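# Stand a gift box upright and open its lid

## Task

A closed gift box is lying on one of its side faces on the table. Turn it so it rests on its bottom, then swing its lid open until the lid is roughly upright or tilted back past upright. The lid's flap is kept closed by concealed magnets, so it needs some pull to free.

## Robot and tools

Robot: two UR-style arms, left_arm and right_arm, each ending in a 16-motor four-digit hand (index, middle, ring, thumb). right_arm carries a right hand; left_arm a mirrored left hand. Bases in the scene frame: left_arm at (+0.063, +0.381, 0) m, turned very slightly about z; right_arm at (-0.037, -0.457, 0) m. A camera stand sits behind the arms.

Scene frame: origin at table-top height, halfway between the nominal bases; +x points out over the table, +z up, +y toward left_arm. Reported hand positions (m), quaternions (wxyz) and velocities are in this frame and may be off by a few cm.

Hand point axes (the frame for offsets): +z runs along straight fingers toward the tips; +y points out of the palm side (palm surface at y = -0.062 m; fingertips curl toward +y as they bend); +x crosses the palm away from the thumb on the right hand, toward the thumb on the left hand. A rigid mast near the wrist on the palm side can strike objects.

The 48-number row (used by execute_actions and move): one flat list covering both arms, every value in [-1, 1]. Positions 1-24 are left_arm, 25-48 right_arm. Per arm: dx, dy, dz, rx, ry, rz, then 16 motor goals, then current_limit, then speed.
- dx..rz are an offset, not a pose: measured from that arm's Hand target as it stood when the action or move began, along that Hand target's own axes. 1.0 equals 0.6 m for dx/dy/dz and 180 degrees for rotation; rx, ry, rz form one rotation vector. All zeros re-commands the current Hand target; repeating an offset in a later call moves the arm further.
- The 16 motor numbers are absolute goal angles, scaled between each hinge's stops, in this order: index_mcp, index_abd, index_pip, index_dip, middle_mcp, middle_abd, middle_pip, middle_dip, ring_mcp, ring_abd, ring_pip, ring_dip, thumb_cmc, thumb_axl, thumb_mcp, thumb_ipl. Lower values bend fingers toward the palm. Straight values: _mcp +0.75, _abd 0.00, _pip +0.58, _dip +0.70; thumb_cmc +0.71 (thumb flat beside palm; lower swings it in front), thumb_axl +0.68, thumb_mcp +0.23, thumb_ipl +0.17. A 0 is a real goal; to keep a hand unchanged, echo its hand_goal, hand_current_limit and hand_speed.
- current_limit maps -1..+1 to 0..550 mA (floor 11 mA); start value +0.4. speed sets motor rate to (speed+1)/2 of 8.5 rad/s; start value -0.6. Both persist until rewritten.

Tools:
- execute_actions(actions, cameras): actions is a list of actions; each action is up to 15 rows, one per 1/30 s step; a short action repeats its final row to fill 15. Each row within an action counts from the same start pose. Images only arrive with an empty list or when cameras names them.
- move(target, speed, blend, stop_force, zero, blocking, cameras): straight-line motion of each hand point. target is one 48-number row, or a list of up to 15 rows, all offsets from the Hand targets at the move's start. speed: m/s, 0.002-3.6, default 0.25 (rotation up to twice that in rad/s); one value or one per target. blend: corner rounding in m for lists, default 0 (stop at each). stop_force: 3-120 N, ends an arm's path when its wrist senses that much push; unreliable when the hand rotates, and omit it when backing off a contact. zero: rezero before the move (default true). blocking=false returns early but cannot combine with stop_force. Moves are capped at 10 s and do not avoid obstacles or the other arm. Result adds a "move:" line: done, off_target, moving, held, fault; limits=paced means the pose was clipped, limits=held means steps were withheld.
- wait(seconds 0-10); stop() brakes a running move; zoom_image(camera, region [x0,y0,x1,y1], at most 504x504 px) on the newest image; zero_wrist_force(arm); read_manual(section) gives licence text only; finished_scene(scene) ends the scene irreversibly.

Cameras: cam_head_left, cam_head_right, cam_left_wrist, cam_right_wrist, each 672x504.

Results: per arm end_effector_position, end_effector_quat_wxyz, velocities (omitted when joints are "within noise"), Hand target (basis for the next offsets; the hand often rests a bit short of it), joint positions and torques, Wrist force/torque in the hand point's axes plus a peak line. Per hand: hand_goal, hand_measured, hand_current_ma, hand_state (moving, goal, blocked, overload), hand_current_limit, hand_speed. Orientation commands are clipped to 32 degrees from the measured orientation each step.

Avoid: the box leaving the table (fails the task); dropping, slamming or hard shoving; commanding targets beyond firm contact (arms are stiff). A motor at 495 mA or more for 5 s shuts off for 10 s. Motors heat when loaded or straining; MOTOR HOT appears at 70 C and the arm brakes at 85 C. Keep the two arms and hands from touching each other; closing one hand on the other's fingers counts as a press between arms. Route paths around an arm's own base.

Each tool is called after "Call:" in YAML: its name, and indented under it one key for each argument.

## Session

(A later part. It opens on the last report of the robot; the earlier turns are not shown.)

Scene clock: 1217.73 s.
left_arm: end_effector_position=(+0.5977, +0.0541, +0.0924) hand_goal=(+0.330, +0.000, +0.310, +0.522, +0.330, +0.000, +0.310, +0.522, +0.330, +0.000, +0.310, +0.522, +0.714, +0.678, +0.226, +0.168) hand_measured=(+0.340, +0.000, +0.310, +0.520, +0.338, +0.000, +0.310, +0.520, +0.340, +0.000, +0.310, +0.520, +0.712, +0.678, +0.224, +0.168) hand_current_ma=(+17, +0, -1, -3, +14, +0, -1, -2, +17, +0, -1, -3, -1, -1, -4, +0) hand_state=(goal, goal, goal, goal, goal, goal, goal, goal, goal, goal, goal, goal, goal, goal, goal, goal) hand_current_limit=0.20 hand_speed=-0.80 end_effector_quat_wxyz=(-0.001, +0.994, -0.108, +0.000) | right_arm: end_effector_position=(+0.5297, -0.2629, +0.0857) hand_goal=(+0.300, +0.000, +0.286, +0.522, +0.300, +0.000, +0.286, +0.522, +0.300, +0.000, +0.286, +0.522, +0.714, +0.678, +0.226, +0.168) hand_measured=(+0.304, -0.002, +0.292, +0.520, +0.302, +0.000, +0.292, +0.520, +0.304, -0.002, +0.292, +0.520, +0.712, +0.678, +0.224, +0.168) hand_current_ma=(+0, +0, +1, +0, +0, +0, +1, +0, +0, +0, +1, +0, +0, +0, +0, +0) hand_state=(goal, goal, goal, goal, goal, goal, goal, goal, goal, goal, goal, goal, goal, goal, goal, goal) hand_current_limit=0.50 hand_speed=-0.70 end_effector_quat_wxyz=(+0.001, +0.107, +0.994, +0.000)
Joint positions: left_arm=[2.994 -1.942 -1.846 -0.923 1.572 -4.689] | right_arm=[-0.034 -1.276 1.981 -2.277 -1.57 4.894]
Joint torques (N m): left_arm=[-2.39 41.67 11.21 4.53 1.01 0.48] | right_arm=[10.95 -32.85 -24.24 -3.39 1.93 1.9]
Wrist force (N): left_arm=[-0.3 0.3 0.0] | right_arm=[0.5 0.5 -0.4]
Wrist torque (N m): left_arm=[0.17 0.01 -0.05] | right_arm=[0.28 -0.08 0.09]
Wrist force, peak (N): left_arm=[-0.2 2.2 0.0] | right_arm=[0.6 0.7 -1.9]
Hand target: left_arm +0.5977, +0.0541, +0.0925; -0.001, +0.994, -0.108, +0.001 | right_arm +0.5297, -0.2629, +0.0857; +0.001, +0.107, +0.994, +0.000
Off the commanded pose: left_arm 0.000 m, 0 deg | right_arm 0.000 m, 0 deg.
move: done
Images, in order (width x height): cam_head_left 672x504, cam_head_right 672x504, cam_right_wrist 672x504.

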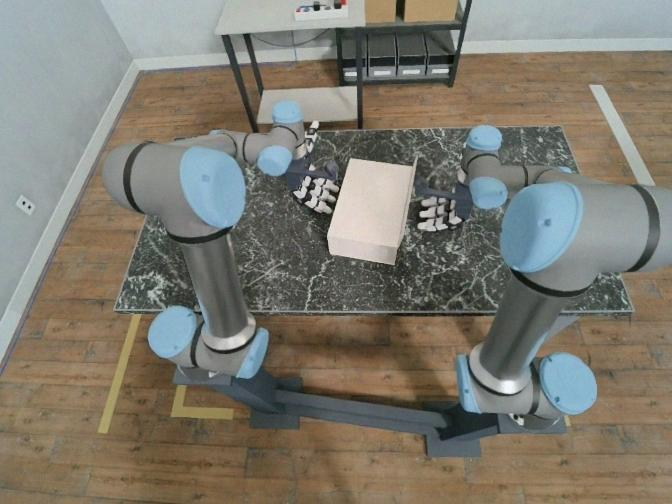

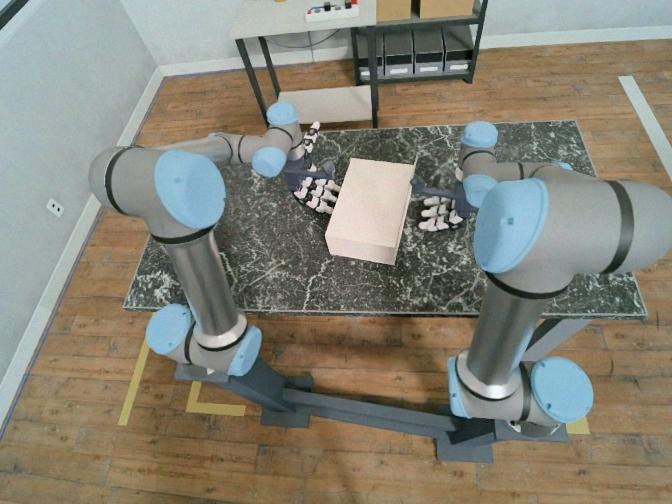

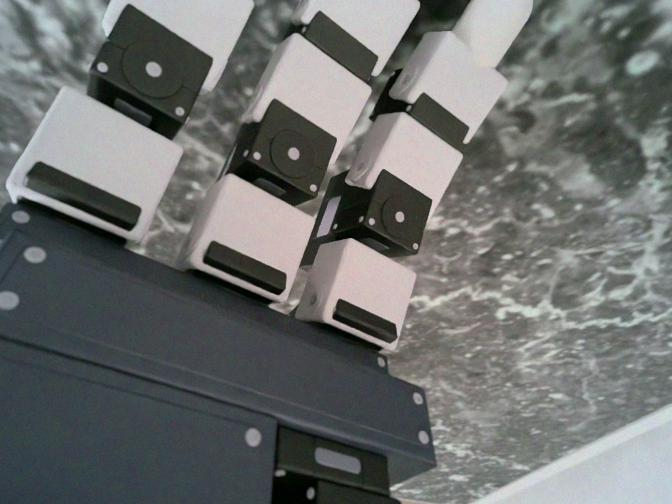

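Call:
move:
  target: [0,-0.27,-0.1,0,0,0,0.33,0,0.31,0.522,0.33,0,0.31,0.522,0.33,0,0.31,0.522,0.714,0.678,0.226,0.168,0.2,-0.8,0,0.045,-0.11,0,0,0,0.3,0,0.285,0.522,0.3,0,0.285,0.522,0.3,0,0.285,0.522,0.714,0.678,0.226,0.168,0.2,-0.7]
  speed: 0.15

Call:
move:
  target: [0,0,0,0,0,0,0.33,0,0.31,0.522,0.33,0,0.31,0.522,0.33,0,0.31,0.522,0.714,0.678,0.226,0.168,0.2,-0.8,0,0.06,0,0,0,0,0.3,0,0.285,0.522,0.3,0,0.285,0.522,0.3,0,0.285,0.522,0.714,0.678,0.226,0.168,0.2,-0.7]
  speed: 0.02
  stop_force: 3
  cameras: ["cam_head_right","cam_head_left","cam_right_wrist"]

Call:
zoom_image:
  camera: "cam_head_left"
  region: [330, 130, 480, 280]

Scene clock: 1262.97 s.
left_arm: end_effector_position=(+0.6323, +0.2122, +0.1528) hand_goal=(+0.330, +0.000, +0.310, +0.522, +0.330, +0.000, +0.310, +0.522, +0.330, +0.000, +0.310, +0.522, +0.714, +0.678, +0.226, +0.168) hand_measured=(+0.340, +0.000, +0.310, +0.520, +0.338, +0.000, +0.310, +0.520, +0.340, +0.000, +0.310, +0.520, +0.712, +0.678, +0.224, +0.168) hand_current_ma=(+17, +0, -1, -3, +14, +0, -1, -2, +17, +0, -1, -3, -1, -1, -4, +0) hand_state=(goal, goal, goal, goal, goal, goal, goal, goal, goal, goal, goal, goal, goal, goal, goal, goal) hand_current_limit=0.20 hand_speed=-0.80 end_effector_quat_wxyz=(-0.001, +0.994, -0.108, +0.001) | right_arm: end_effector_position=(+0.5354, -0.2365, +0.1518) hand_goal=(+0.300, +0.000, +0.286, +0.522, +0.300, +0.000, +0.286, +0.522, +0.300, +0.000, +0.286, +0.522, +0.714, +0.678, +0.226, +0.168) hand_measured=(+0.304, -0.002, +0.292, +0.520, +0.302, +0.000, +0.292, +0.520, +0.304, -0.002, +0.292, +0.520, +0.712, +0.678, +0.224, +0.168) hand_current_ma=(+0, +0, +1, +0, +0, +0, +1, +0, +0, +0, +1, +0, +0, +0, +0, +0) hand_state=(goal, goal, goal, goal, goal, goal, goal, goal, goal, goal, goal, goal, goal, goal, goal, goal) hand_current_limit=0.20 hand_speed=-0.70 end_effector_quat_wxyz=(+0.001, +0.107, +0.994, +0.000)
Joint positions: left_arm=[3.279 -1.839 -1.808 -1.064 1.572 -4.404] | right_arm=[0.016 -1.347 1.87 -2.096 -1.57 4.944]
Joint torques (N m): left_arm=[-0.57 23.36 12.41 4.28 -1.62 -0.76] | right_arm=[-9.32 -21.55 -11.87 -3.14 -1.58 -2.41]
Wrist force (N): left_arm=[0.0 0.6 -0.1] | right_arm=[1.2 0.0 -0.1]
Wrist torque (N m): left_arm=[0.23 -0.05 0.05] | right_arm=[0.19 -0.16 0.16]
Wrist force, peak (N): left_arm=[-0.2 1.8 0.4] | right_arm=[1.6 0.3 -0.2]
Hand target: left_arm +0.6323, +0.2123, +0.1527; -0.001, +0.994, -0.108, +0.001 | right_arm +0.5353, -0.2366, +0.1517; +0.001, +0.107, +0.994, +0.000
Off the commanded pose: left_arm 0.000 m, 0 deg | right_arm 0.000 m, 0 deg.
move: done

Scene clock: 1265.10 s.
left_arm: end_effector_position=(+0.6323, +0.2123, +0.1527) hand_goal=(+0.330, +0.000, +0.310, +0.522, +0.330, +0.000, +0.310, +0.522, +0.330, +0.000, +0.310, +0.522, +0.714, +0.678, +0.226, +0.168) hand_measured=(+0.340, +0.000, +0.310, +0.520, +0.338, +0.000, +0.310, +0.520, +0.340, +0.000, +0.310, +0.520, +0.712, +0.678, +0.224, +0.168) hand_current_ma=(+17, +0, -1, -3, +14, +0, -1, -2, +17, +0, -1, -3, -1, -1, -4, +0) hand_state=(goal, goal, goal, goal, goal, goal, goal, goal, goal, goal, goal, goal, goal, goal, goal, goal) hand_current_limit=0.20 hand_speed=-0.80 end_effector_quat_wxyz=(-0.001, +0.994, -0.108, +0.001) | right_arm: end_effector_position=(+0.5403, -0.2139, +0.1518) hand_goal=(+0.300, +0.000, +0.286, +0.522, +0.300, +0.000, +0.286, +0.522, +0.300, +0.000, +0.286, +0.522, +0.714, +0.678, +0.226, +0.168) hand_measured=(+0.304, -0.002, +0.292, +0.520, +0.304, +0.000, +0.290, +0.520, +0.308, -0.002, +0.286, +0.520, +0.712, +0.678, +0.224, +0.168) hand_current_ma=(+0, +0, +1, +0, +1, +0, +0, +0, +2, +0, +0, +0, +0, +0, +0, +0) hand_state=(goal, goal, goal, goal, goal, goal, goal, goal, goal, goal, goal, goal, goal, goal, goal, goal) hand_current_limit=0.20 hand_speed=-0.70 end_effector_quat_wxyz=(+0.001, +0.107, +0.994, +0.000)
Joint positions: left_arm=[3.28 -1.839 -1.808 -1.064 1.572 -4.404] | right_arm=[0.057 -1.323 1.839 -2.088 -1.57 4.986]
Joint torques (N m): left_arm=[7.81 23.46 11.63 3.27 1.15 1.64] | right_arm=[-9.47 -41.61 -11.71 -3.85 -0.3 -0.59]
Wrist force (N): left_arm=[0.0 0.5 -0.1] | right_arm=[0.8 -0.3 -0.4]
Wrist torque (N m): left_arm=[0.22 -0.05 0.06] | right_arm=[0.19 -0.13 0.28]
Wrist force, peak (N): left_arm=[0.0 0.8 -0.3] | right_arm=[1.0 -3.9 -2.6]
Hand target: left_arm +0.6323, +0.2123, +0.1527; -0.001, +0.994, -0.108, +0.001 | right_arm +0.5403, -0.2139, +0.1518; +0.001, +0.107, +0.994, +0.000 (not the last commanded pose)
Off the commanded pose: left_arm 0.000 m, 0 deg | right_arm 0.013 m, 0 deg.
move: contact (right_arm)
Images, in order (width x height): cam_head_left 672x504, cam_head_right 672x504, cam_right_wrist 672x504.

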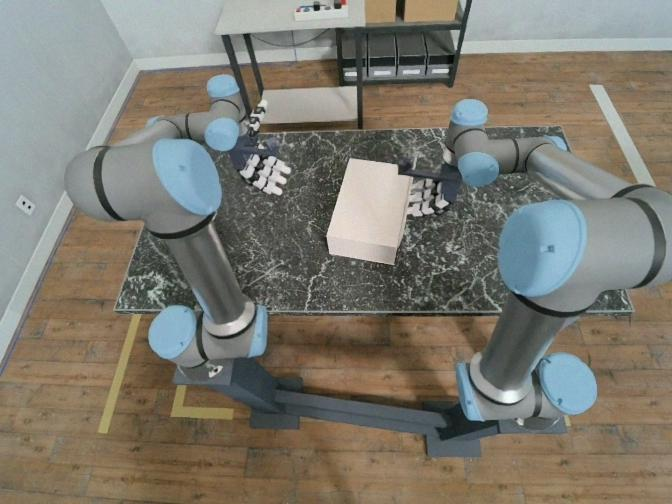

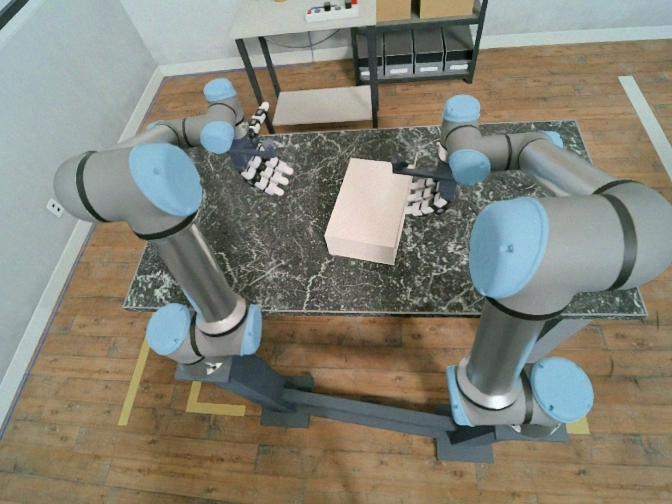

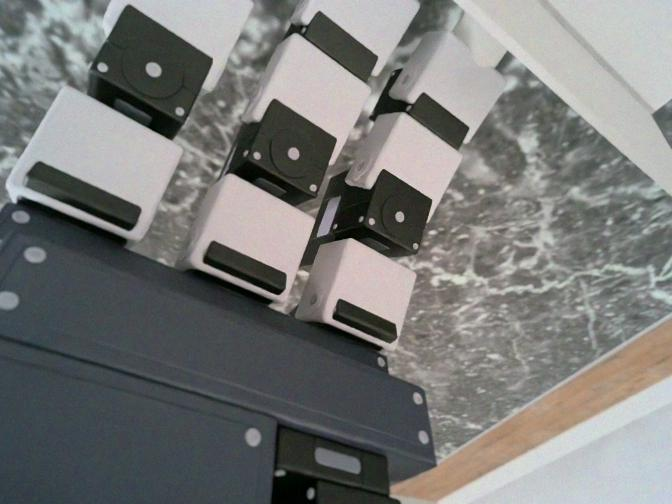

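Scaled by 3.360.

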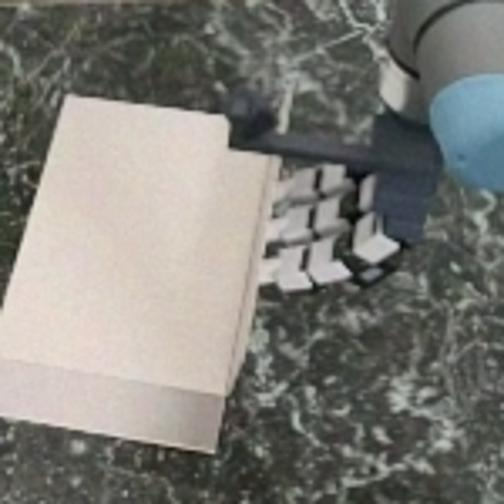

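Call:
move:
  target: [0,0,0,0,0,0,0.33,0,0.31,0.522,0.33,0,0.31,0.522,0.33,0,0.31,0.522,0.714,0.678,0.226,0.168,0.2,-0.8,0,0.012,-0.075,0,0,0,0.3,0,0.285,0.522,0.3,0,0.285,0.522,0.3,0,0.285,0.522,0.714,0.678,0.226,0.168,0.2,-0.7]
  speed: 0.04
  cameras: ["cam_head_right","cam_head_left","cam_right_wrist"]

Call:
zoom_image:
  camera: "cam_head_left"
  region: [330, 130, 480, 280]

Call:
zoom_image:
  camera: "cam_head_right"
  region: [330, 130, 480, 280]

Scene clock: 1280.63 s.
left_arm: end_effector_position=(+0.6323, +0.2123, +0.1527) hand_goal=(+0.330, +0.000, +0.310, +0.522, +0.330, +0.000, +0.310, +0.522, +0.330, +0.000, +0.310, +0.522, +0.714, +0.678, +0.226, +0.168) hand_measured=(+0.340, +0.000, +0.310, +0.520, +0.338, +0.000, +0.310, +0.520, +0.340, +0.000, +0.310, +0.520, +0.712, +0.678, +0.224, +0.168) hand_current_ma=(+17, +0, -1, -3, +14, +0, -1, -2, +17, +0, -1, -3, -1, -1, -4, +0) hand_state=(goal, goal, goal, goal, goal, goal, goal, goal, goal, goal, goal, goal, goal, goal, goal, goal) hand_current_limit=0.20 hand_speed=-0.80 end_effector_quat_wxyz=(-0.001, +0.994, -0.108, +0.001) | right_arm: end_effector_position=(+0.5418, -0.2068, +0.1970) hand_goal=(+0.300, +0.000, +0.286, +0.522, +0.300, +0.000, +0.286, +0.522, +0.300, +0.000, +0.286, +0.522, +0.714, +0.678, +0.226, +0.168) hand_measured=(+0.316, -0.002, +0.294, +0.526, +0.318, +0.000, +0.294, +0.526, +0.322, -0.002, +0.296, +0.526, +0.712, +0.678, +0.224, +0.168) hand_current_ma=(+7, +0, +2, +0, +8, +0, +2, +0, +11, +0, +2, +0, +0, +0, +0, +0) hand_state=(goal, goal, goal, goal, goal, goal, goal, goal, blocked, goal, goal, goal, goal, goal, goal, goal) hand_current_limit=0.20 hand_speed=-0.70 end_effector_quat_wxyz=(+0.001, +0.107, +0.994, +0.000)
Joint positions: left_arm=[3.28 -1.839 -1.808 -1.064 1.572 -4.404] | right_arm=[0.07 -1.363 1.762 -1.971 -1.57 4.998]
Joint torques (N m): left_arm=[7.22 23.51 11.96 1.78 0.97 1.8] | right_arm=[3.22 -22.79 -14.23 -3.74 0.27 0.41]
Wrist force (N): left_arm=[0.0 0.4 -0.2] | right_arm=[0.6 -1.8 0.1]
Wrist torque (N m): left_arm=[0.21 -0.05 0.06] | right_arm=[0.32 -0.14 0.07]
Wrist force, peak (N): left_arm=[0.1 0.9 -0.4] | right_arm=[0.1 -2.1 -0.4]
Hand target: left_arm +0.6323, +0.2123, +0.1527; -0.001, +0.994, -0.108, +0.001 | right_arm +0.5418, -0.2069, +0.1968; +0.001, +0.107, +0.994, +0.000
Off the commanded pose: left_arm 0.000 m, 0 deg | right_arm 0.000 m, 0 deg.
move: done
Images, in order (width x height): cam_head_left 672x504, cam_head_right 672x504, cam_right_wrist 672x504.

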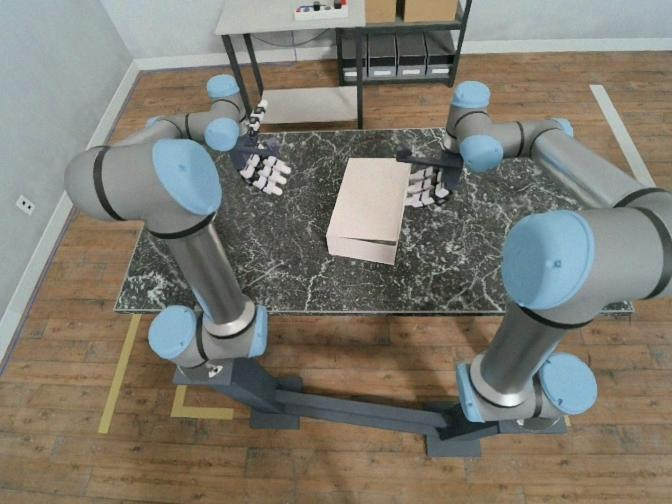

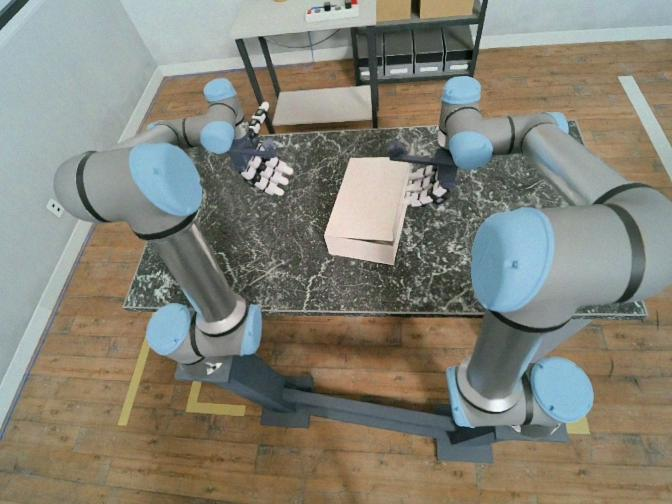

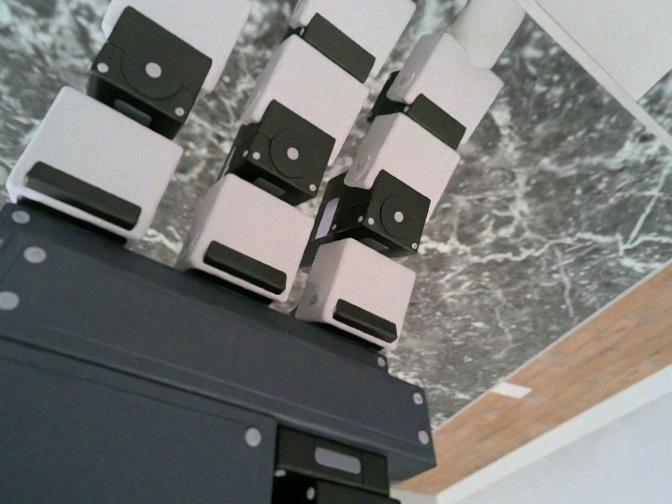

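Scaled by 3.360.

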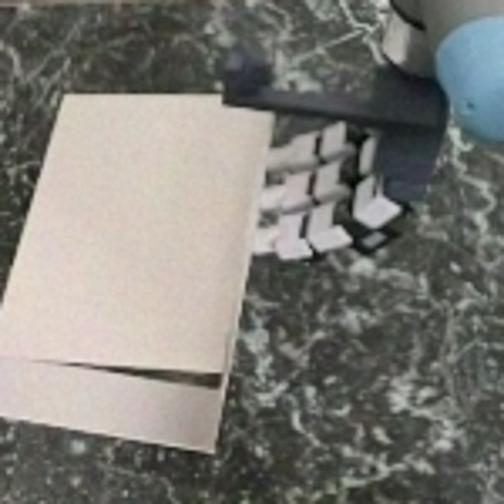

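Scaled by 3.360.

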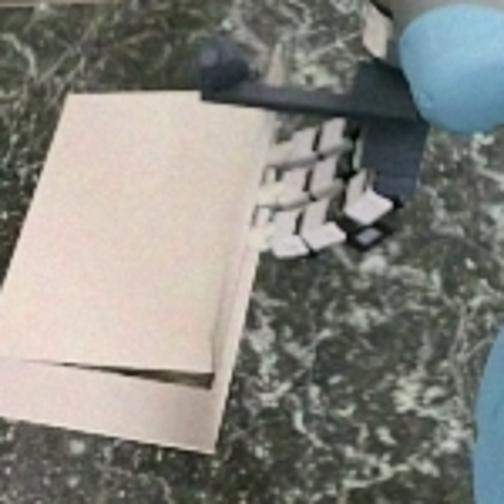

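Call:
zoom_image:
  camera: "cam_head_right"
  region: [370, 145, 440, 270]

Call:
zoom_image:
  camera: "cam_right_wrist"
  region: [400, 0, 672, 200]

Scaled by 4.032.

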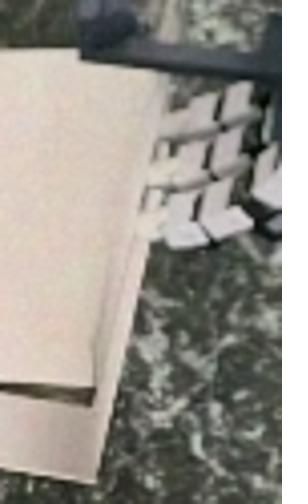

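Scaled by 1.853.

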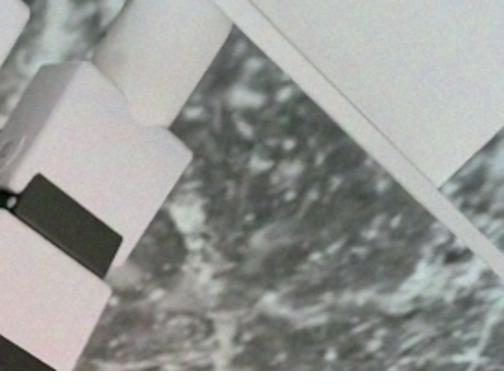

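Call:
move:
  target: [0,0,0,0,0,0,0.33,0,0.31,0.522,0.33,0,0.31,0.522,0.33,0,0.31,0.522,0.714,0.678,0.226,0.168,0.2,-0.8,0,-0.05,0,0,0,0,0.3,0,0.285,0.522,0.3,0,0.285,0.522,0.3,0,0.285,0.522,0.714,0.678,0.226,0.168,0.2,-0.7]
  speed: 0.1
  cameras: ["cam_head_right","cam_head_left"]

Call:
zoom_image:
  camera: "cam_head_right"
  region: [320, 145, 440, 270]

Call:
zoom_image:
  camera: "cam_head_left"
  region: [370, 145, 440, 270]

Scene clock: 1323.40 s.
left_arm: end_effector_position=(+0.6323, +0.2123, +0.1527) hand_goal=(+0.330, +0.000, +0.310, +0.522, +0.330, +0.000, +0.310, +0.522, +0.330, +0.000, +0.310, +0.522, +0.714, +0.678, +0.226, +0.168) hand_measured=(+0.340, +0.000, +0.310, +0.520, +0.338, +0.000, +0.310, +0.520, +0.340, +0.000, +0.310, +0.520, +0.712, +0.678, +0.224, +0.168) hand_current_ma=(+17, +0, -1, -3, +14, +0, -1, -2, +17, +0, -1, -3, -1, -1, -4, +0) hand_state=(goal, goal, goal, goal, goal, goal, goal, goal, goal, goal, goal, goal, goal, goal, goal, goal) hand_current_limit=0.20 hand_speed=-0.80 end_effector_quat_wxyz=(-0.001, +0.994, -0.108, +0.001) | right_arm: end_effector_position=(+0.5353, -0.2362, +0.1968) hand_goal=(+0.300, +0.000, +0.286, +0.522, +0.300, +0.000, +0.286, +0.522, +0.300, +0.000, +0.286, +0.522, +0.714, +0.678, +0.226, +0.168) hand_measured=(+0.312, -0.002, +0.292, +0.526, +0.312, +0.000, +0.292, +0.526, +0.314, -0.002, +0.292, +0.526, +0.712, +0.678, +0.224, +0.168) hand_current_ma=(+4, +0, +1, +0, +3, +0, +1, +0, +5, +0, +1, +0, +0, +0, +0, +0) hand_state=(goal, goal, goal, goal, goal, goal, goal, goal, goal, goal, goal, goal, goal, goal, goal, goal) hand_current_limit=0.20 hand_speed=-0.70 end_effector_quat_wxyz=(+0.001, +0.107, +0.994, +0.000) end_effector_velocity=(+0.001, +0.001, +0.001) end_effector_angular_velocity=(+0.001, -0.002, -0.002)
Joint positions: left_arm=[3.28 -1.839 -1.808 -1.064 1.572 -4.404] | right_arm=[0.016 -1.396 1.802 -1.979 -1.57 4.944]
Joint velocities: left_arm=[within noise] | right_arm=[0.002 0.001 -0.002 -0.001 0.001 0.005]
Joint torques (N m): left_arm=[6.51 24.13 11.56 0.83 1.11 1.86] | right_arm=[9.92 -20.38 -30.1 -1.89 1.87 1.87]
Wrist force (N): left_arm=[0.1 0.7 -0.4] | right_arm=[1.2 0.4 -0.3]
Wrist torque (N m): left_arm=[0.27 -0.06 0.06] | right_arm=[0.25 -0.14 0.13]
Wrist force, peak (N): left_arm=[-0.1 0.7 -0.7] | right_arm=[0.6 -2.1 -0.3]
Hand target: left_arm +0.6323, +0.2123, +0.1527; -0.001, +0.994, -0.108, +0.001 | right_arm +0.5354, -0.2362, +0.1968; +0.001, +0.107, +0.994, +0.000
Off the commanded pose: left_arm 0.000 m, 0 deg | right_arm 0.000 m, 0 deg.
move: done
Images, in order (width x height): cam_head_left 672x504, cam_head_right 672x504.

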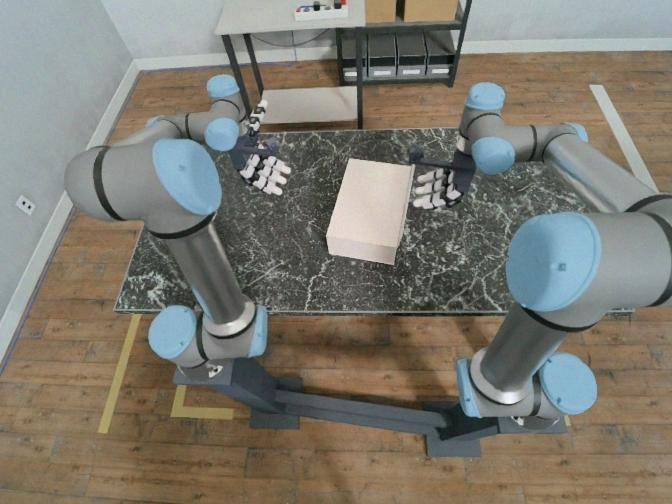

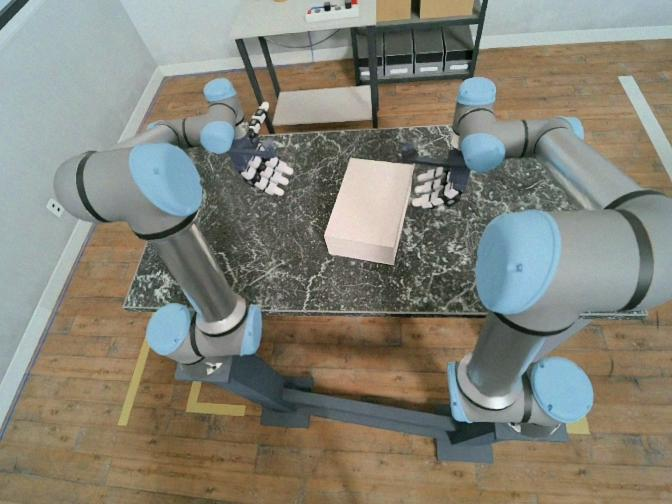

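Scaled by 4.032.

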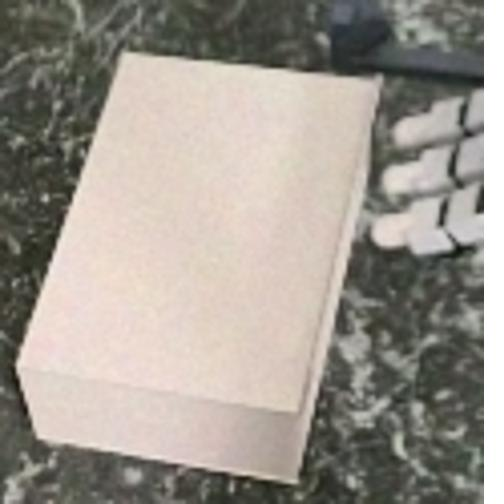

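Scaled by 4.032.

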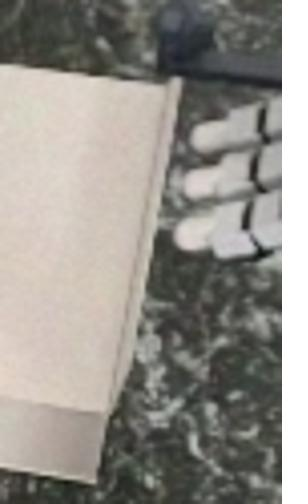

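Call:
move:
  target: [0,0,0,0,0,0,0.33,0,0.31,0.522,0.33,0,0.31,0.522,0.33,0,0.31,0.522,0.714,0.678,0.226,0.168,0.2,-0.8,0,-0.02,0,0,0,0,0.055,0,0.845,-0.319,0.055,0,0.845,-0.319,0.055,0,0.845,-0.319,0.714,0.678,0.226,0.168,0.3,-0.7]
  speed: 0.1

Call:
move:
  target: [0,0,0,0,0,0,0.33,0,0.31,0.522,0.33,0,0.31,0.522,0.33,0,0.31,0.522,0.714,0.678,0.226,0.168,0.2,-0.8,0,0,0.123,0,0,0,0.055,0,0.845,-0.319,0.055,0,0.845,-0.319,0.055,0,0.845,-0.319,0.714,0.678,0.226,0.168,0.3,-0.7]
  speed: 0.1

Call:
move:
  target: [0,0,0,0,0,0,0.33,0,0.31,0.522,0.33,0,0.31,0.522,0.33,0,0.31,0.522,0.714,0.678,0.226,0.168,0.2,-0.8,0,0.0638,0,0,0,0,0.055,0,0.845,-0.319,0.055,0,0.845,-0.319,0.055,0,0.845,-0.319,0.714,0.678,0.226,0.168,0.3,-0.7]
  speed: 0.04

Call:
move:
  target: [0,0,0,0,0,0,0.33,0,0.31,0.522,0.33,0,0.31,0.522,0.33,0,0.31,0.522,0.714,0.678,0.226,0.168,0.2,-0.8,0,0.005,-0.0667,0,0,0,0.055,0,0.845,-0.319,0.055,0,0.845,-0.319,0.055,0,0.845,-0.319,0.714,0.678,0.226,0.168,0.3,-0.7]
  speed: 0.03
  cameras: ["cam_head_right","cam_head_left","cam_right_wrist"]

Call:
zoom_image:
  camera: "cam_head_right"
  region: [320, 145, 440, 270]

Call:
zoom_image:
  camera: "cam_head_left"
  region: [320, 145, 440, 270]

Scene clock: 1409.17 s.
left_arm: end_effector_position=(+0.6323, +0.2123, +0.1527) hand_goal=(+0.330, +0.000, +0.310, +0.522, +0.330, +0.000, +0.310, +0.522, +0.330, +0.000, +0.310, +0.522, +0.714, +0.678, +0.226, +0.168) hand_measured=(+0.340, +0.000, +0.310, +0.520, +0.338, +0.000, +0.310, +0.520, +0.340, +0.000, +0.310, +0.520, +0.712, +0.678, +0.224, +0.168) hand_current_ma=(+17, +0, -1, -3, +14, +0, -1, -2, +17, +0, -1, -3, -1, -1, -4, +0) hand_state=(goal, goal, goal, goal, goal, goal, goal, goal, goal, goal, goal, goal, goal, goal, goal, goal) hand_current_limit=0.20 hand_speed=-0.80 end_effector_quat_wxyz=(-0.001, +0.994, -0.108, +0.001) | right_arm: end_effector_position=(+0.5328, -0.2479, +0.1968) hand_goal=(+0.056, +0.000, +0.846, -0.318, +0.056, +0.000, +0.846, -0.318, +0.056, +0.000, +0.846, -0.318, +0.714, +0.678, +0.226, +0.168) hand_measured=(+0.072, -0.002, +0.844, -0.314, +0.070, +0.000, +0.844, -0.314, +0.074, -0.002, +0.844, -0.314, +0.712, +0.678, +0.224, +0.168) hand_current_ma=(+6, +0, +0, +0, +5, +0, +0, +0, +7, +0, +0, +0, +0, +0, +0, +0) hand_state=(goal, goal, goal, goal, goal, goal, goal, goal, goal, goal, goal, goal, goal, goal, goal, goal) hand_current_limit=0.30 hand_speed=-0.70 end_effector_quat_wxyz=(+0.001, +0.107, +0.994, +0.000)
Joint positions: left_arm=[3.28 -1.839 -1.808 -1.064 1.572 -4.404] | right_arm=[-0.006 -1.408 1.817 -1.981 -1.57 4.923]
Joint torques (N m): left_arm=[7.24 23.81 11.93 0.8 0.96 1.75] | right_arm=[10.96 -19.79 -31 -2.14 1.92 1.91]
Wrist force (N): left_arm=[-0.2 0.4 -0.3] | right_arm=[0.9 0.2 -0.4]
Wrist torque (N m): left_arm=[0.22 -0.03 0.04] | right_arm=[0.27 -0.11 0.20]
Wrist force, peak (N): left_arm=[0.2 0.9 -0.2] | right_arm=[1.2 0.4 -0.7]
Hand target: left_arm +0.6323, +0.2123, +0.1527; -0.001, +0.994, -0.108, +0.001 | right_arm +0.5328, -0.2479, +0.1967; +0.001, +0.107, +0.994, +0.000
Off the commanded pose: left_arm 0.000 m, 0 deg | right_arm 0.000 m, 0 deg.
move: done

Scene clock: 1410.33 s.
left_arm: end_effector_position=(+0.6323, +0.2123, +0.1527) hand_goal=(+0.330, +0.000, +0.310, +0.522, +0.330, +0.000, +0.310, +0.522, +0.330, +0.000, +0.310, +0.522, +0.714, +0.678, +0.226, +0.168) hand_measured=(+0.340, +0.000, +0.310, +0.520, +0.338, +0.000, +0.310, +0.520, +0.340, +0.000, +0.310, +0.520, +0.712, +0.678, +0.224, +0.168) hand_current_ma=(+17, +0, -1, -3, +14, +0, -1, -2, +17, +0, -1, -3, -1, -1, -4, +0) hand_state=(goal, goal, goal, goal, goal, goal, goal, goal, goal, goal, goal, goal, goal, goal, goal, goal) hand_current_limit=0.20 hand_speed=-0.80 end_effector_quat_wxyz=(-0.001, +0.994, -0.108, +0.001) | right_arm: end_effector_position=(+0.5329, -0.2478, +0.1229) hand_goal=(+0.056, +0.000, +0.846, -0.318, +0.056, +0.000, +0.846, -0.318, +0.056, +0.000, +0.846, -0.318, +0.714, +0.678, +0.226, +0.168) hand_measured=(+0.070, -0.002, +0.844, -0.314, +0.070, +0.000, +0.844, -0.314, +0.072, -0.002, +0.844, -0.314, +0.712, +0.678, +0.224, +0.168) hand_current_ma=(+5, +0, +0, +0, +4, +0, +0, +0, +7, +0, +0, +0, +0, +0, +0, +0) hand_state=(goal, goal, goal, goal, goal, goal, goal, goal, goal, goal, goal, goal, goal, goal, goal, goal) hand_current_limit=0.30 hand_speed=-0.70 end_effector_quat_wxyz=(+0.001, +0.107, +0.994, +0.000)
Joint positions: left_arm=[3.28 -1.839 -1.808 -1.064 1.572 -4.404] | right_arm=[-0.005 -1.32 1.922 -2.174 -1.57 4.923]
Joint torques (N m): left_arm=[7.34 23.28 12.31 0.84 1.01 1.77] | right_arm=[10.2 -37.21 -26.99 -2.55 0.01 1.92]
Wrist force (N): left_arm=[0.0 0.4 -0.1] | right_arm=[1.0 0.4 -0.1]
Wrist torque (N m): left_arm=[0.21 -0.05 0.06] | right_arm=[0.28 -0.15 0.23]
Wrist force, peak (N): left_arm=[-0.2 0.8 -0.6] | right_arm=[0.6 0.2 -1.6]
Hand target: left_arm +0.6323, +0.2123, +0.1527; -0.001, +0.994, -0.108, +0.001 | right_arm +0.5329, -0.2478, +0.1229; +0.001, +0.107, +0.994, +0.000
Off the commanded pose: left_arm 0.000 m, 0 deg | right_arm 0.000 m, 0 deg.
move: done

Scene clock: 1411.57 s.
left_arm: end_effector_position=(+0.6323, +0.2123, +0.1527) hand_goal=(+0.330, +0.000, +0.310, +0.522, +0.330, +0.000, +0.310, +0.522, +0.330, +0.000, +0.310, +0.522, +0.714, +0.678, +0.226, +0.168) hand_measured=(+0.340, +0.000, +0.310, +0.520, +0.338, +0.000, +0.310, +0.520, +0.340, +0.000, +0.310, +0.520, +0.712, +0.678, +0.224, +0.168) hand_current_ma=(+17, +0, -1, -3, +14, +0, -1, -2, +17, +0, -1, -3, -1, -1, -4, +0) hand_state=(goal, goal, goal, goal, goal, goal, goal, goal, goal, goal, goal, goal, goal, goal, goal, goal) hand_current_limit=0.20 hand_speed=-0.80 end_effector_quat_wxyz=(-0.001, +0.994, -0.108, +0.001) | right_arm: end_effector_position=(+0.5412, -0.2102, +0.1230) hand_goal=(+0.056, +0.000, +0.846, -0.318, +0.056, +0.000, +0.846, -0.318, +0.056, +0.000, +0.846, -0.318, +0.714, +0.678, +0.226, +0.168) hand_measured=(+0.070, -0.002, +0.844, -0.314, +0.070, +0.000, +0.846, -0.316, +0.074, -0.002, +0.846, -0.320, +0.712, +0.678, +0.224, +0.168) hand_current_ma=(+5, +0, +0, +0, +4, +0, +0, +0, +7, +0, +0, +0, +0, +0, +0, +0) hand_state=(goal, goal, goal, goal, goal, goal, goal, goal, goal, goal, goal, goal, goal, goal, goal, goal) hand_current_limit=0.30 hand_speed=-0.70 end_effector_quat_wxyz=(+0.001, +0.107, +0.994, +0.000) end_effector_velocity=(-0.001, -0.001, -0.002) end_effector_angular_velocity=(-0.001, +0.003, +0.003)
Joint positions: left_arm=[3.28 -1.839 -1.808 -1.064 1.572 -4.404] | right_arm=[0.064 -1.282 1.87 -2.161 -1.57 4.992]
Joint velocities: left_arm=[within noise] | right_arm=[-0.002 0 0.003 0 -0.001 -0.005]
Joint torques (N m): left_arm=[7.03 23.95 12.36 0.85 1.08 1.76] | right_arm=[-8.14 -42.12 -11.55 -2.73 -0.91 -2.47]
Wrist force (N): left_arm=[0.0 0.6 -0.4] | right_arm=[1.3 -0.8 -0.5]
Wrist torque (N m): left_arm=[0.25 -0.04 0.05] | right_arm=[0.31 -0.15 0.08]
Wrist force, peak (N): left_arm=[0.3 0.9 -0.1] | right_arm=[1.0 -3.2 -1.1]
Hand target: left_arm +0.6323, +0.2123, +0.1527; -0.001, +0.994, -0.108, +0.001 | right_arm +0.5411, -0.2104, +0.1230; +0.001, +0.107, +0.994, +0.000
Off the commanded pose: left_arm 0.000 m, 0 deg | right_arm 0.000 m, 0 deg.
move: done

Scene clock: 1413.20 s.
left_arm: end_effector_position=(+0.6323, +0.2123, +0.1527) hand_goal=(+0.330, +0.000, +0.310, +0.522, +0.330, +0.000, +0.310, +0.522, +0.330, +0.000, +0.310, +0.522, +0.714, +0.678, +0.226, +0.168) hand_measured=(+0.340, +0.000, +0.310, +0.520, +0.338, +0.000, +0.310, +0.520, +0.340, +0.000, +0.310, +0.520, +0.712, +0.678, +0.224, +0.168) hand_current_ma=(+17, +0, -1, -3, +14, +0, -1, -2, +17, +0, -1, -3, -1, -1, -4, +0) hand_state=(goal, goal, goal, goal, goal, goal, goal, goal, goal, goal, goal, goal, goal, goal, goal, goal) hand_current_limit=0.20 hand_speed=-0.80 end_effector_quat_wxyz=(-0.001, +0.994, -0.108, +0.001) | right_arm: end_effector_position=(+0.5417, -0.2075, +0.1632) hand_goal=(+0.056, +0.000, +0.846, -0.318, +0.056, +0.000, +0.846, -0.318, +0.056, +0.000, +0.846, -0.318, +0.714, +0.678, +0.226, +0.168) hand_measured=(+0.072, -0.002, +0.852, -0.314, +0.074, +0.000, +0.852, -0.316, +0.076, -0.002, +0.852, -0.316, +0.712, +0.678, +0.224, +0.168) hand_current_ma=(+6, +0, +1, +0, +8, +0, +1, +0, +10, +0, +1, +0, +0, +0, +0, +0) hand_state=(goal, goal, goal, goal, goal, goal, goal, goal, blocked, goal, goal, goal, goal, goal, goal, goal) hand_current_limit=0.30 hand_speed=-0.70 end_effector_quat_wxyz=(+0.001, +0.107, +0.994, +0.000)
Joint positions: left_arm=[3.28 -1.839 -1.808 -1.064 1.572 -4.404] | right_arm=[0.069 -1.329 1.814 -2.057 -1.57 4.997]
Joint torques (N m): left_arm=[7.26 24.42 11.87 0.86 1.13 1.67] | right_arm=[7.25 -22.24 -13.85 -4.09 -1.09 1.41]
Wrist force (N): left_arm=[0.0 0.7 -0.3] | right_arm=[0.8 0.4 0.0]
Wrist torque (N m): left_arm=[0.26 -0.06 0.06] | right_arm=[0.30 -0.08 0.09]
Wrist force, peak (N): left_arm=[0.2 0.9 -0.1] | right_arm=[0.9 -0.9 1.9]
Hand target: left_arm +0.6323, +0.2123, +0.1527; -0.001, +0.994, -0.108, +0.001 | right_arm +0.5417, -0.2075, +0.1630; +0.001, +0.107, +0.994, +0.000
Off the commanded pose: left_arm 0.000 m, 0 deg | right_arm 0.000 m, 0 deg.
move: done
Images, in order (width x height): cam_head_left 672x504, cam_head_right 672x504, cam_right_wrist 672x504.

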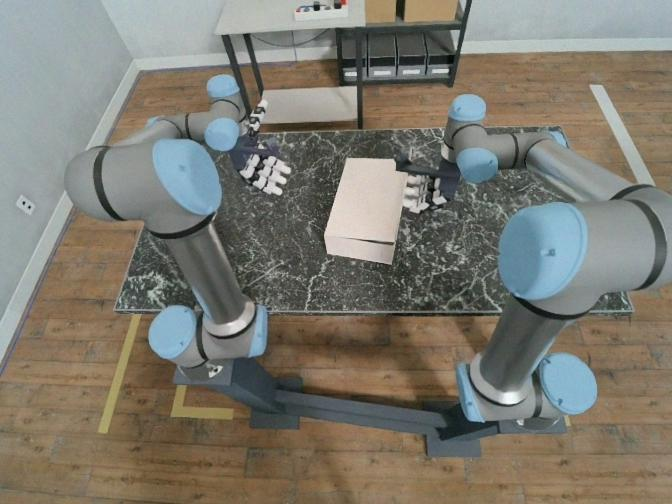

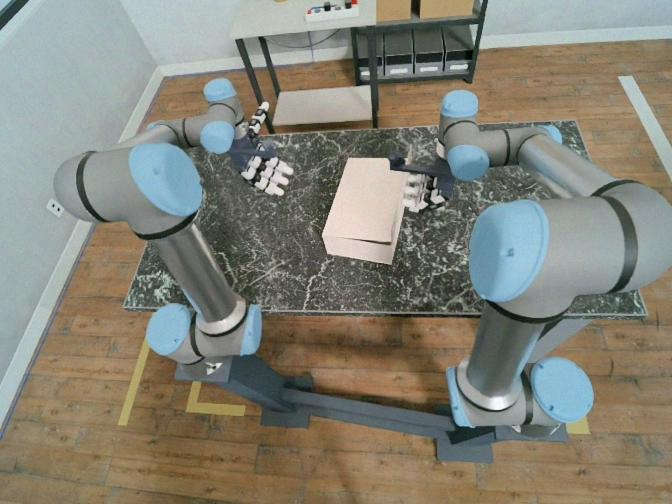

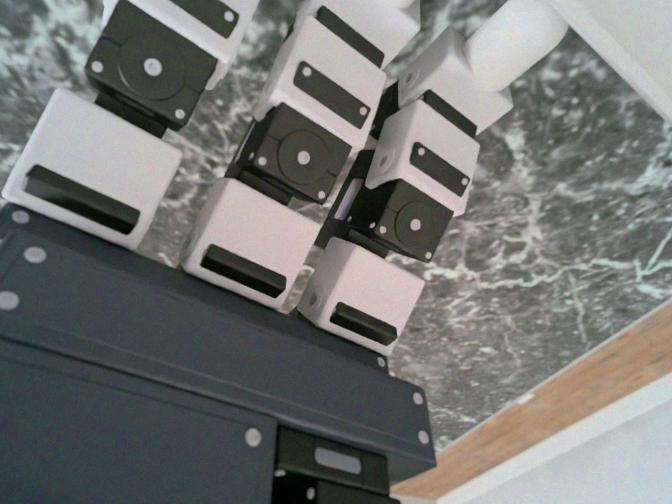

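Scaled by 4.032.

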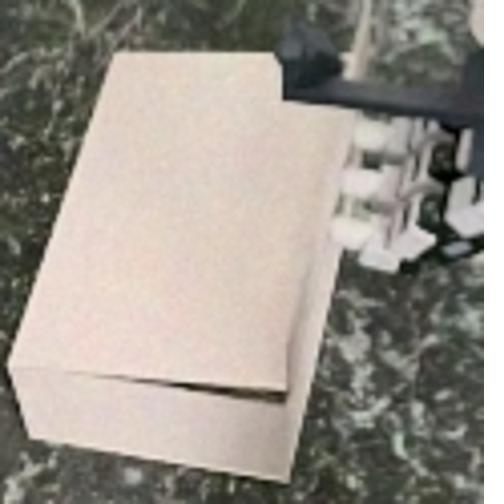

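Scaled by 4.032.

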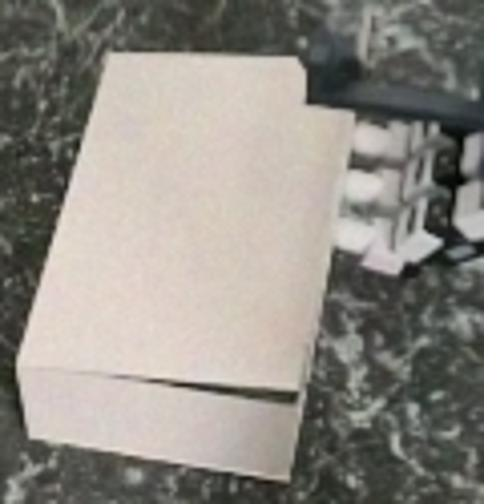

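Call:
move:
  target: [0,0.22,0.0712,0,0,0,0.33,0,0.31,0.522,0.33,0,0.31,0.522,0.33,0,0.31,0.522,0.714,0.678,0.226,0.168,0.2,-0.8,0,-0.06,0,0,0,0,0.055,0,0.845,-0.319,0.055,0,0.845,-0.319,0.055,0,0.845,-0.319,0.714,0.678,0.226,0.168,0.3,-0.7]
  speed: 0.12

Call:
move:
  target: [0,0,0,0,0,0,0.33,0,0.31,0.522,0.33,0,0.31,0.522,0.33,0,0.31,0.522,0.714,0.678,0.226,0.168,0.2,-0.8,0,0,0.0285,0,0,0,0.3,0,0.285,0.522,0.3,0,0.285,0.522,0.3,0,0.285,0.522,0.714,0.678,0.226,0.168,0.3,-0.7]
  speed: 0.1

Call:
move:
  target: [0,0.1,0,0,0,0,0.33,0,0.31,0.522,0.33,0,0.31,0.522,0.33,0,0.31,0.522,0.714,0.678,0.226,0.168,0.2,-0.8,0,0.1,0,0,0,0,0.3,0,0.285,0.522,0.3,0,0.285,0.522,0.3,0,0.285,0.522,0.714,0.678,0.226,0.168,0.3,-0.7]
  speed: 0.025
  stop_force: 3
  cameras: ["cam_head_right","cam_head_left","cam_right_wrist"]

Call:
zoom_image:
  camera: "cam_head_left"
  region: [290, 145, 460, 270]

Scene clock: 1439.50 s.
left_arm: end_effector_position=(+0.6041, +0.0834, +0.1098) hand_goal=(+0.330, +0.000, +0.310, +0.522, +0.330, +0.000, +0.310, +0.522, +0.330, +0.000, +0.310, +0.522, +0.714, +0.678, +0.226, +0.168) hand_measured=(+0.340, +0.000, +0.310, +0.520, +0.338, +0.000, +0.310, +0.520, +0.340, +0.000, +0.310, +0.520, +0.712, +0.678, +0.224, +0.168) hand_current_ma=(+17, +0, -1, -3, +14, +0, -1, -2, +17, +0, -1, -3, -1, -1, -4, +0) hand_state=(goal, goal, goal, goal, goal, goal, goal, goal, goal, goal, goal, goal, goal, goal, goal, goal) hand_current_limit=0.20 hand_speed=-0.80 end_effector_quat_wxyz=(-0.001, +0.994, -0.108, +0.001) | right_arm: end_effector_position=(+0.5340, -0.2428, +0.1630) hand_goal=(+0.056, +0.000, +0.846, -0.318, +0.056, +0.000, +0.846, -0.318, +0.056, +0.000, +0.846, -0.318, +0.714, +0.678, +0.226, +0.168) hand_measured=(+0.072, -0.002, +0.852, -0.314, +0.070, +0.000, +0.850, -0.316, +0.074, -0.002, +0.850, -0.316, +0.712, +0.678, +0.224, +0.168) hand_current_ma=(+6, +0, +1, +0, +5, +0, +1, +0, +7, +0, +1, +0, +0, +0, +0, +0) hand_state=(goal, goal, goal, goal, goal, goal, goal, goal, goal, goal, goal, goal, goal, goal, goal, goal) hand_current_limit=0.30 hand_speed=-0.70 end_effector_quat_wxyz=(+0.001, +0.107, +0.994, +0.000)
Joint positions: left_arm=[3.047 -1.906 -1.844 -0.961 1.572 -4.636] | right_arm=[0.004 -1.367 1.862 -2.068 -1.57 4.932]
Joint torques (N m): left_arm=[1.34 41.07 20.1 0.41 1.49 1.39] | right_arm=[10.68 -20.65 -29.55 -2.4 1.83 1.98]
Wrist force (N): left_arm=[-0.4 0.3 0.0] | right_arm=[1.1 -0.1 -0.1]
Wrist torque (N m): left_arm=[0.17 0.03 -0.05] | right_arm=[0.19 -0.16 0.24]
Wrist force, peak (N): left_arm=[-0.3 1.9 0.2] | right_arm=[1.3 0.2 0.0]
Hand target: left_arm +0.6041, +0.0834, +0.1098; -0.001, +0.994, -0.108, +0.001 | right_arm +0.5340, -0.2427, +0.1630; +0.001, +0.107, +0.994, +0.000
Off the commanded pose: left_arm 0.000 m, 0 deg | right_arm 0.000 m, 0 deg.
move: done

Scene clock: 1440.60 s.
left_arm: end_effector_position=(+0.6041, +0.0834, +0.1098) hand_goal=(+0.330, +0.000, +0.310, +0.522, +0.330, +0.000, +0.310, +0.522, +0.330, +0.000, +0.310, +0.522, +0.714, +0.678, +0.226, +0.168) hand_measured=(+0.340, +0.000, +0.310, +0.520, +0.338, +0.000, +0.310, +0.520, +0.340, +0.000, +0.310, +0.520, +0.712, +0.678, +0.224, +0.168) hand_current_ma=(+17, +0, -1, -3, +14, +0, -1, -2, +17, +0, -1, -3, -1, -1, -4, +0) hand_state=(goal, goal, goal, goal, goal, goal, goal, goal, goal, goal, goal, goal, goal, goal, goal, goal) hand_current_limit=0.20 hand_speed=-0.80 end_effector_quat_wxyz=(-0.001, +0.994, -0.108, +0.001) | right_arm: end_effector_position=(+0.5340, -0.2427, +0.1459) hand_goal=(+0.300, +0.000, +0.286, +0.522, +0.300, +0.000, +0.286, +0.522, +0.300, +0.000, +0.286, +0.522, +0.714, +0.678, +0.226, +0.168) hand_measured=(+0.302, -0.002, +0.292, +0.520, +0.302, +0.000, +0.292, +0.520, +0.302, -0.002, +0.292, +0.520, +0.712, +0.678, +0.224, +0.168) hand_current_ma=(+0, +0, +1, +0, +0, +0, +1, +0, +0, +0, +1, +0, +0, +0, +0, +0) hand_state=(goal, goal, goal, goal, goal, goal, goal, goal, goal, goal, goal, goal, goal, goal, goal, goal) hand_current_limit=0.30 hand_speed=-0.70 end_effector_quat_wxyz=(+0.001, +0.107, +0.994, +0.000)
Joint positions: left_arm=[3.047 -1.906 -1.844 -0.961 1.572 -4.636] | right_arm=[0.004 -1.346 1.886 -2.113 -1.57 4.932]
Joint torques (N m): left_arm=[3.14 40.17 14.58 0.48 0.17 -1.35] | right_arm=[10.21 -39.77 -29.05 -1.82 0.6 2.03]
Wrist force (N): left_arm=[-0.3 0.5 0.1] | right_arm=[1.3 0.5 -0.2]
Wrist torque (N m): left_arm=[0.19 0.01 -0.04] | right_arm=[0.26 -0.17 0.25]
Wrist force, peak (N): left_arm=[-0.7 0.6 -0.3] | right_arm=[1.3 0.5 -0.2]
Hand target: left_arm +0.6041, +0.0834, +0.1098; -0.001, +0.994, -0.108, +0.001 | right_arm +0.5340, -0.2427, +0.1459; +0.001, +0.107, +0.994, +0.000
Off the commanded pose: left_arm 0.000 m, 0 deg | right_arm 0.000 m, 0 deg.
move: done

Scene clock: 1443.40 s.
left_arm: end_effector_position=(+0.5945, +0.0395, +0.1097) hand_goal=(+0.330, +0.000, +0.310, +0.522, +0.330, +0.000, +0.310, +0.522, +0.330, +0.000, +0.310, +0.522, +0.714, +0.678, +0.226, +0.168) hand_measured=(+0.340, +0.002, +0.310, +0.520, +0.338, +0.002, +0.310, +0.520, +0.340, +0.000, +0.310, +0.520, +0.712, +0.678, +0.224, +0.168) hand_current_ma=(+19, +1, +0, -3, +14, +1, +0, -2, +16, +0, -1, -3, -1, -1, -4, +0) hand_state=(goal, goal, goal, goal, goal, goal, goal, goal, goal, goal, goal, goal, goal, goal, goal, goal) hand_current_limit=0.20 hand_speed=-0.80 end_effector_quat_wxyz=(-0.001, +0.994, -0.108, +0.001) | right_arm: end_effector_position=(+0.5424, -0.2045, +0.1459) hand_goal=(+0.300, +0.000, +0.286, +0.522, +0.300, +0.000, +0.286, +0.522, +0.300, +0.000, +0.286, +0.522, +0.714, +0.678, +0.226, +0.168) hand_measured=(+0.302, -0.002, +0.292, +0.520, +0.304, +0.000, +0.290, +0.520, +0.310, -0.002, +0.286, +0.520, +0.712, +0.678, +0.224, +0.168) hand_current_ma=(+0, +0, +1, +0, +0, +0, +1, +0, +2, +0, +0, +0, +0, +0, +0, +0) hand_state=(goal, goal, goal, goal, goal, goal, goal, goal, goal, goal, goal, goal, goal, goal, goal, goal) hand_current_limit=0.30 hand_speed=-0.70 end_effector_quat_wxyz=(+0.001, +0.107, +0.994, +0.000)
Joint positions: left_arm=[2.968 -1.924 -1.819 -0.969 1.572 -4.716] | right_arm=[0.074 -1.305 1.833 -2.1 -1.57 5.002]
Joint torques (N m): left_arm=[5.31 41.04 10.53 4.43 -2.01 -1.58] | right_arm=[-9.13 -42.43 -11.64 -3.72 -0.36 1.67]
Wrist force (N): left_arm=[-0.1 0.3 -0.3] | right_arm=[0.7 0.0 -0.3]
Wrist torque (N m): left_arm=[0.19 -0.03 -0.02] | right_arm=[0.22 -0.12 0.27]
Wrist force, peak (N): left_arm=[-0.3 -2.9 -1.9] | right_arm=[0.9 -4.3 -2.9]
Hand target: left_arm +0.5945, +0.0395, +0.1097; -0.001, +0.994, -0.108, +0.001 (not the last commanded pose) | right_arm +0.5424, -0.2045, +0.1459; +0.001, +0.107, +0.994, +0.000 (not the last commanded pose)
Off the commanded pose: left_arm 0.015 m, 0 deg | right_arm 0.021 m, 0 deg.
move: contact (left_arm, right_arm)
Images, in order (width x height): cam_head_left 672x504, cam_head_right 672x504, cam_right_wrist 672x504.

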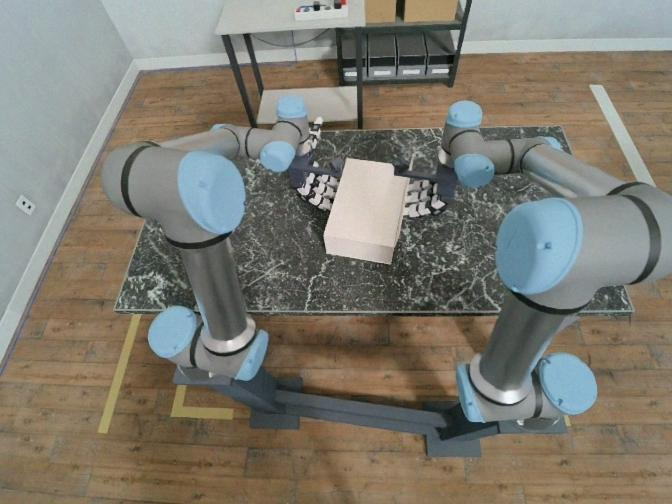

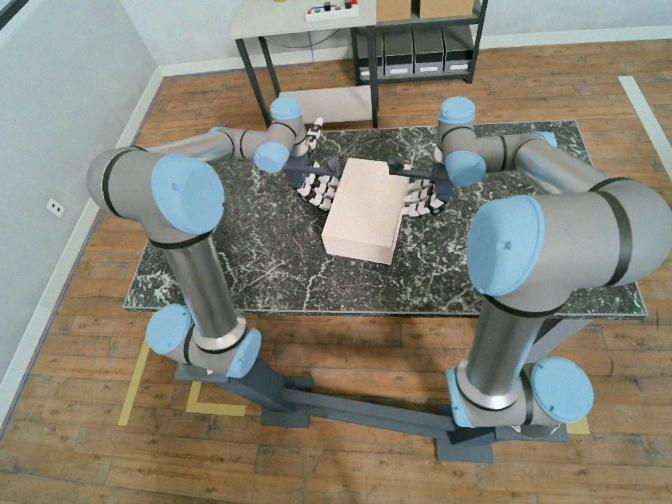

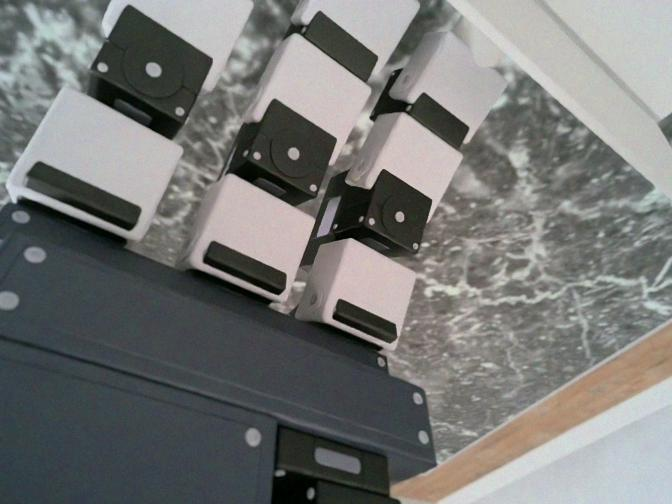

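Scaled by 2.965.

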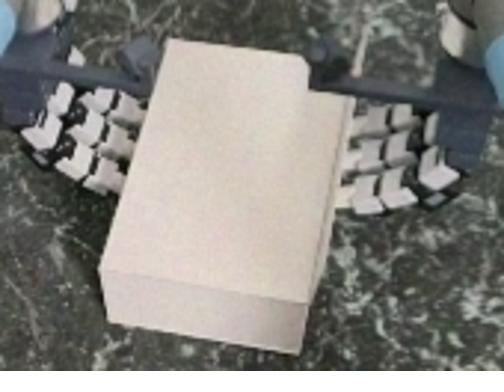

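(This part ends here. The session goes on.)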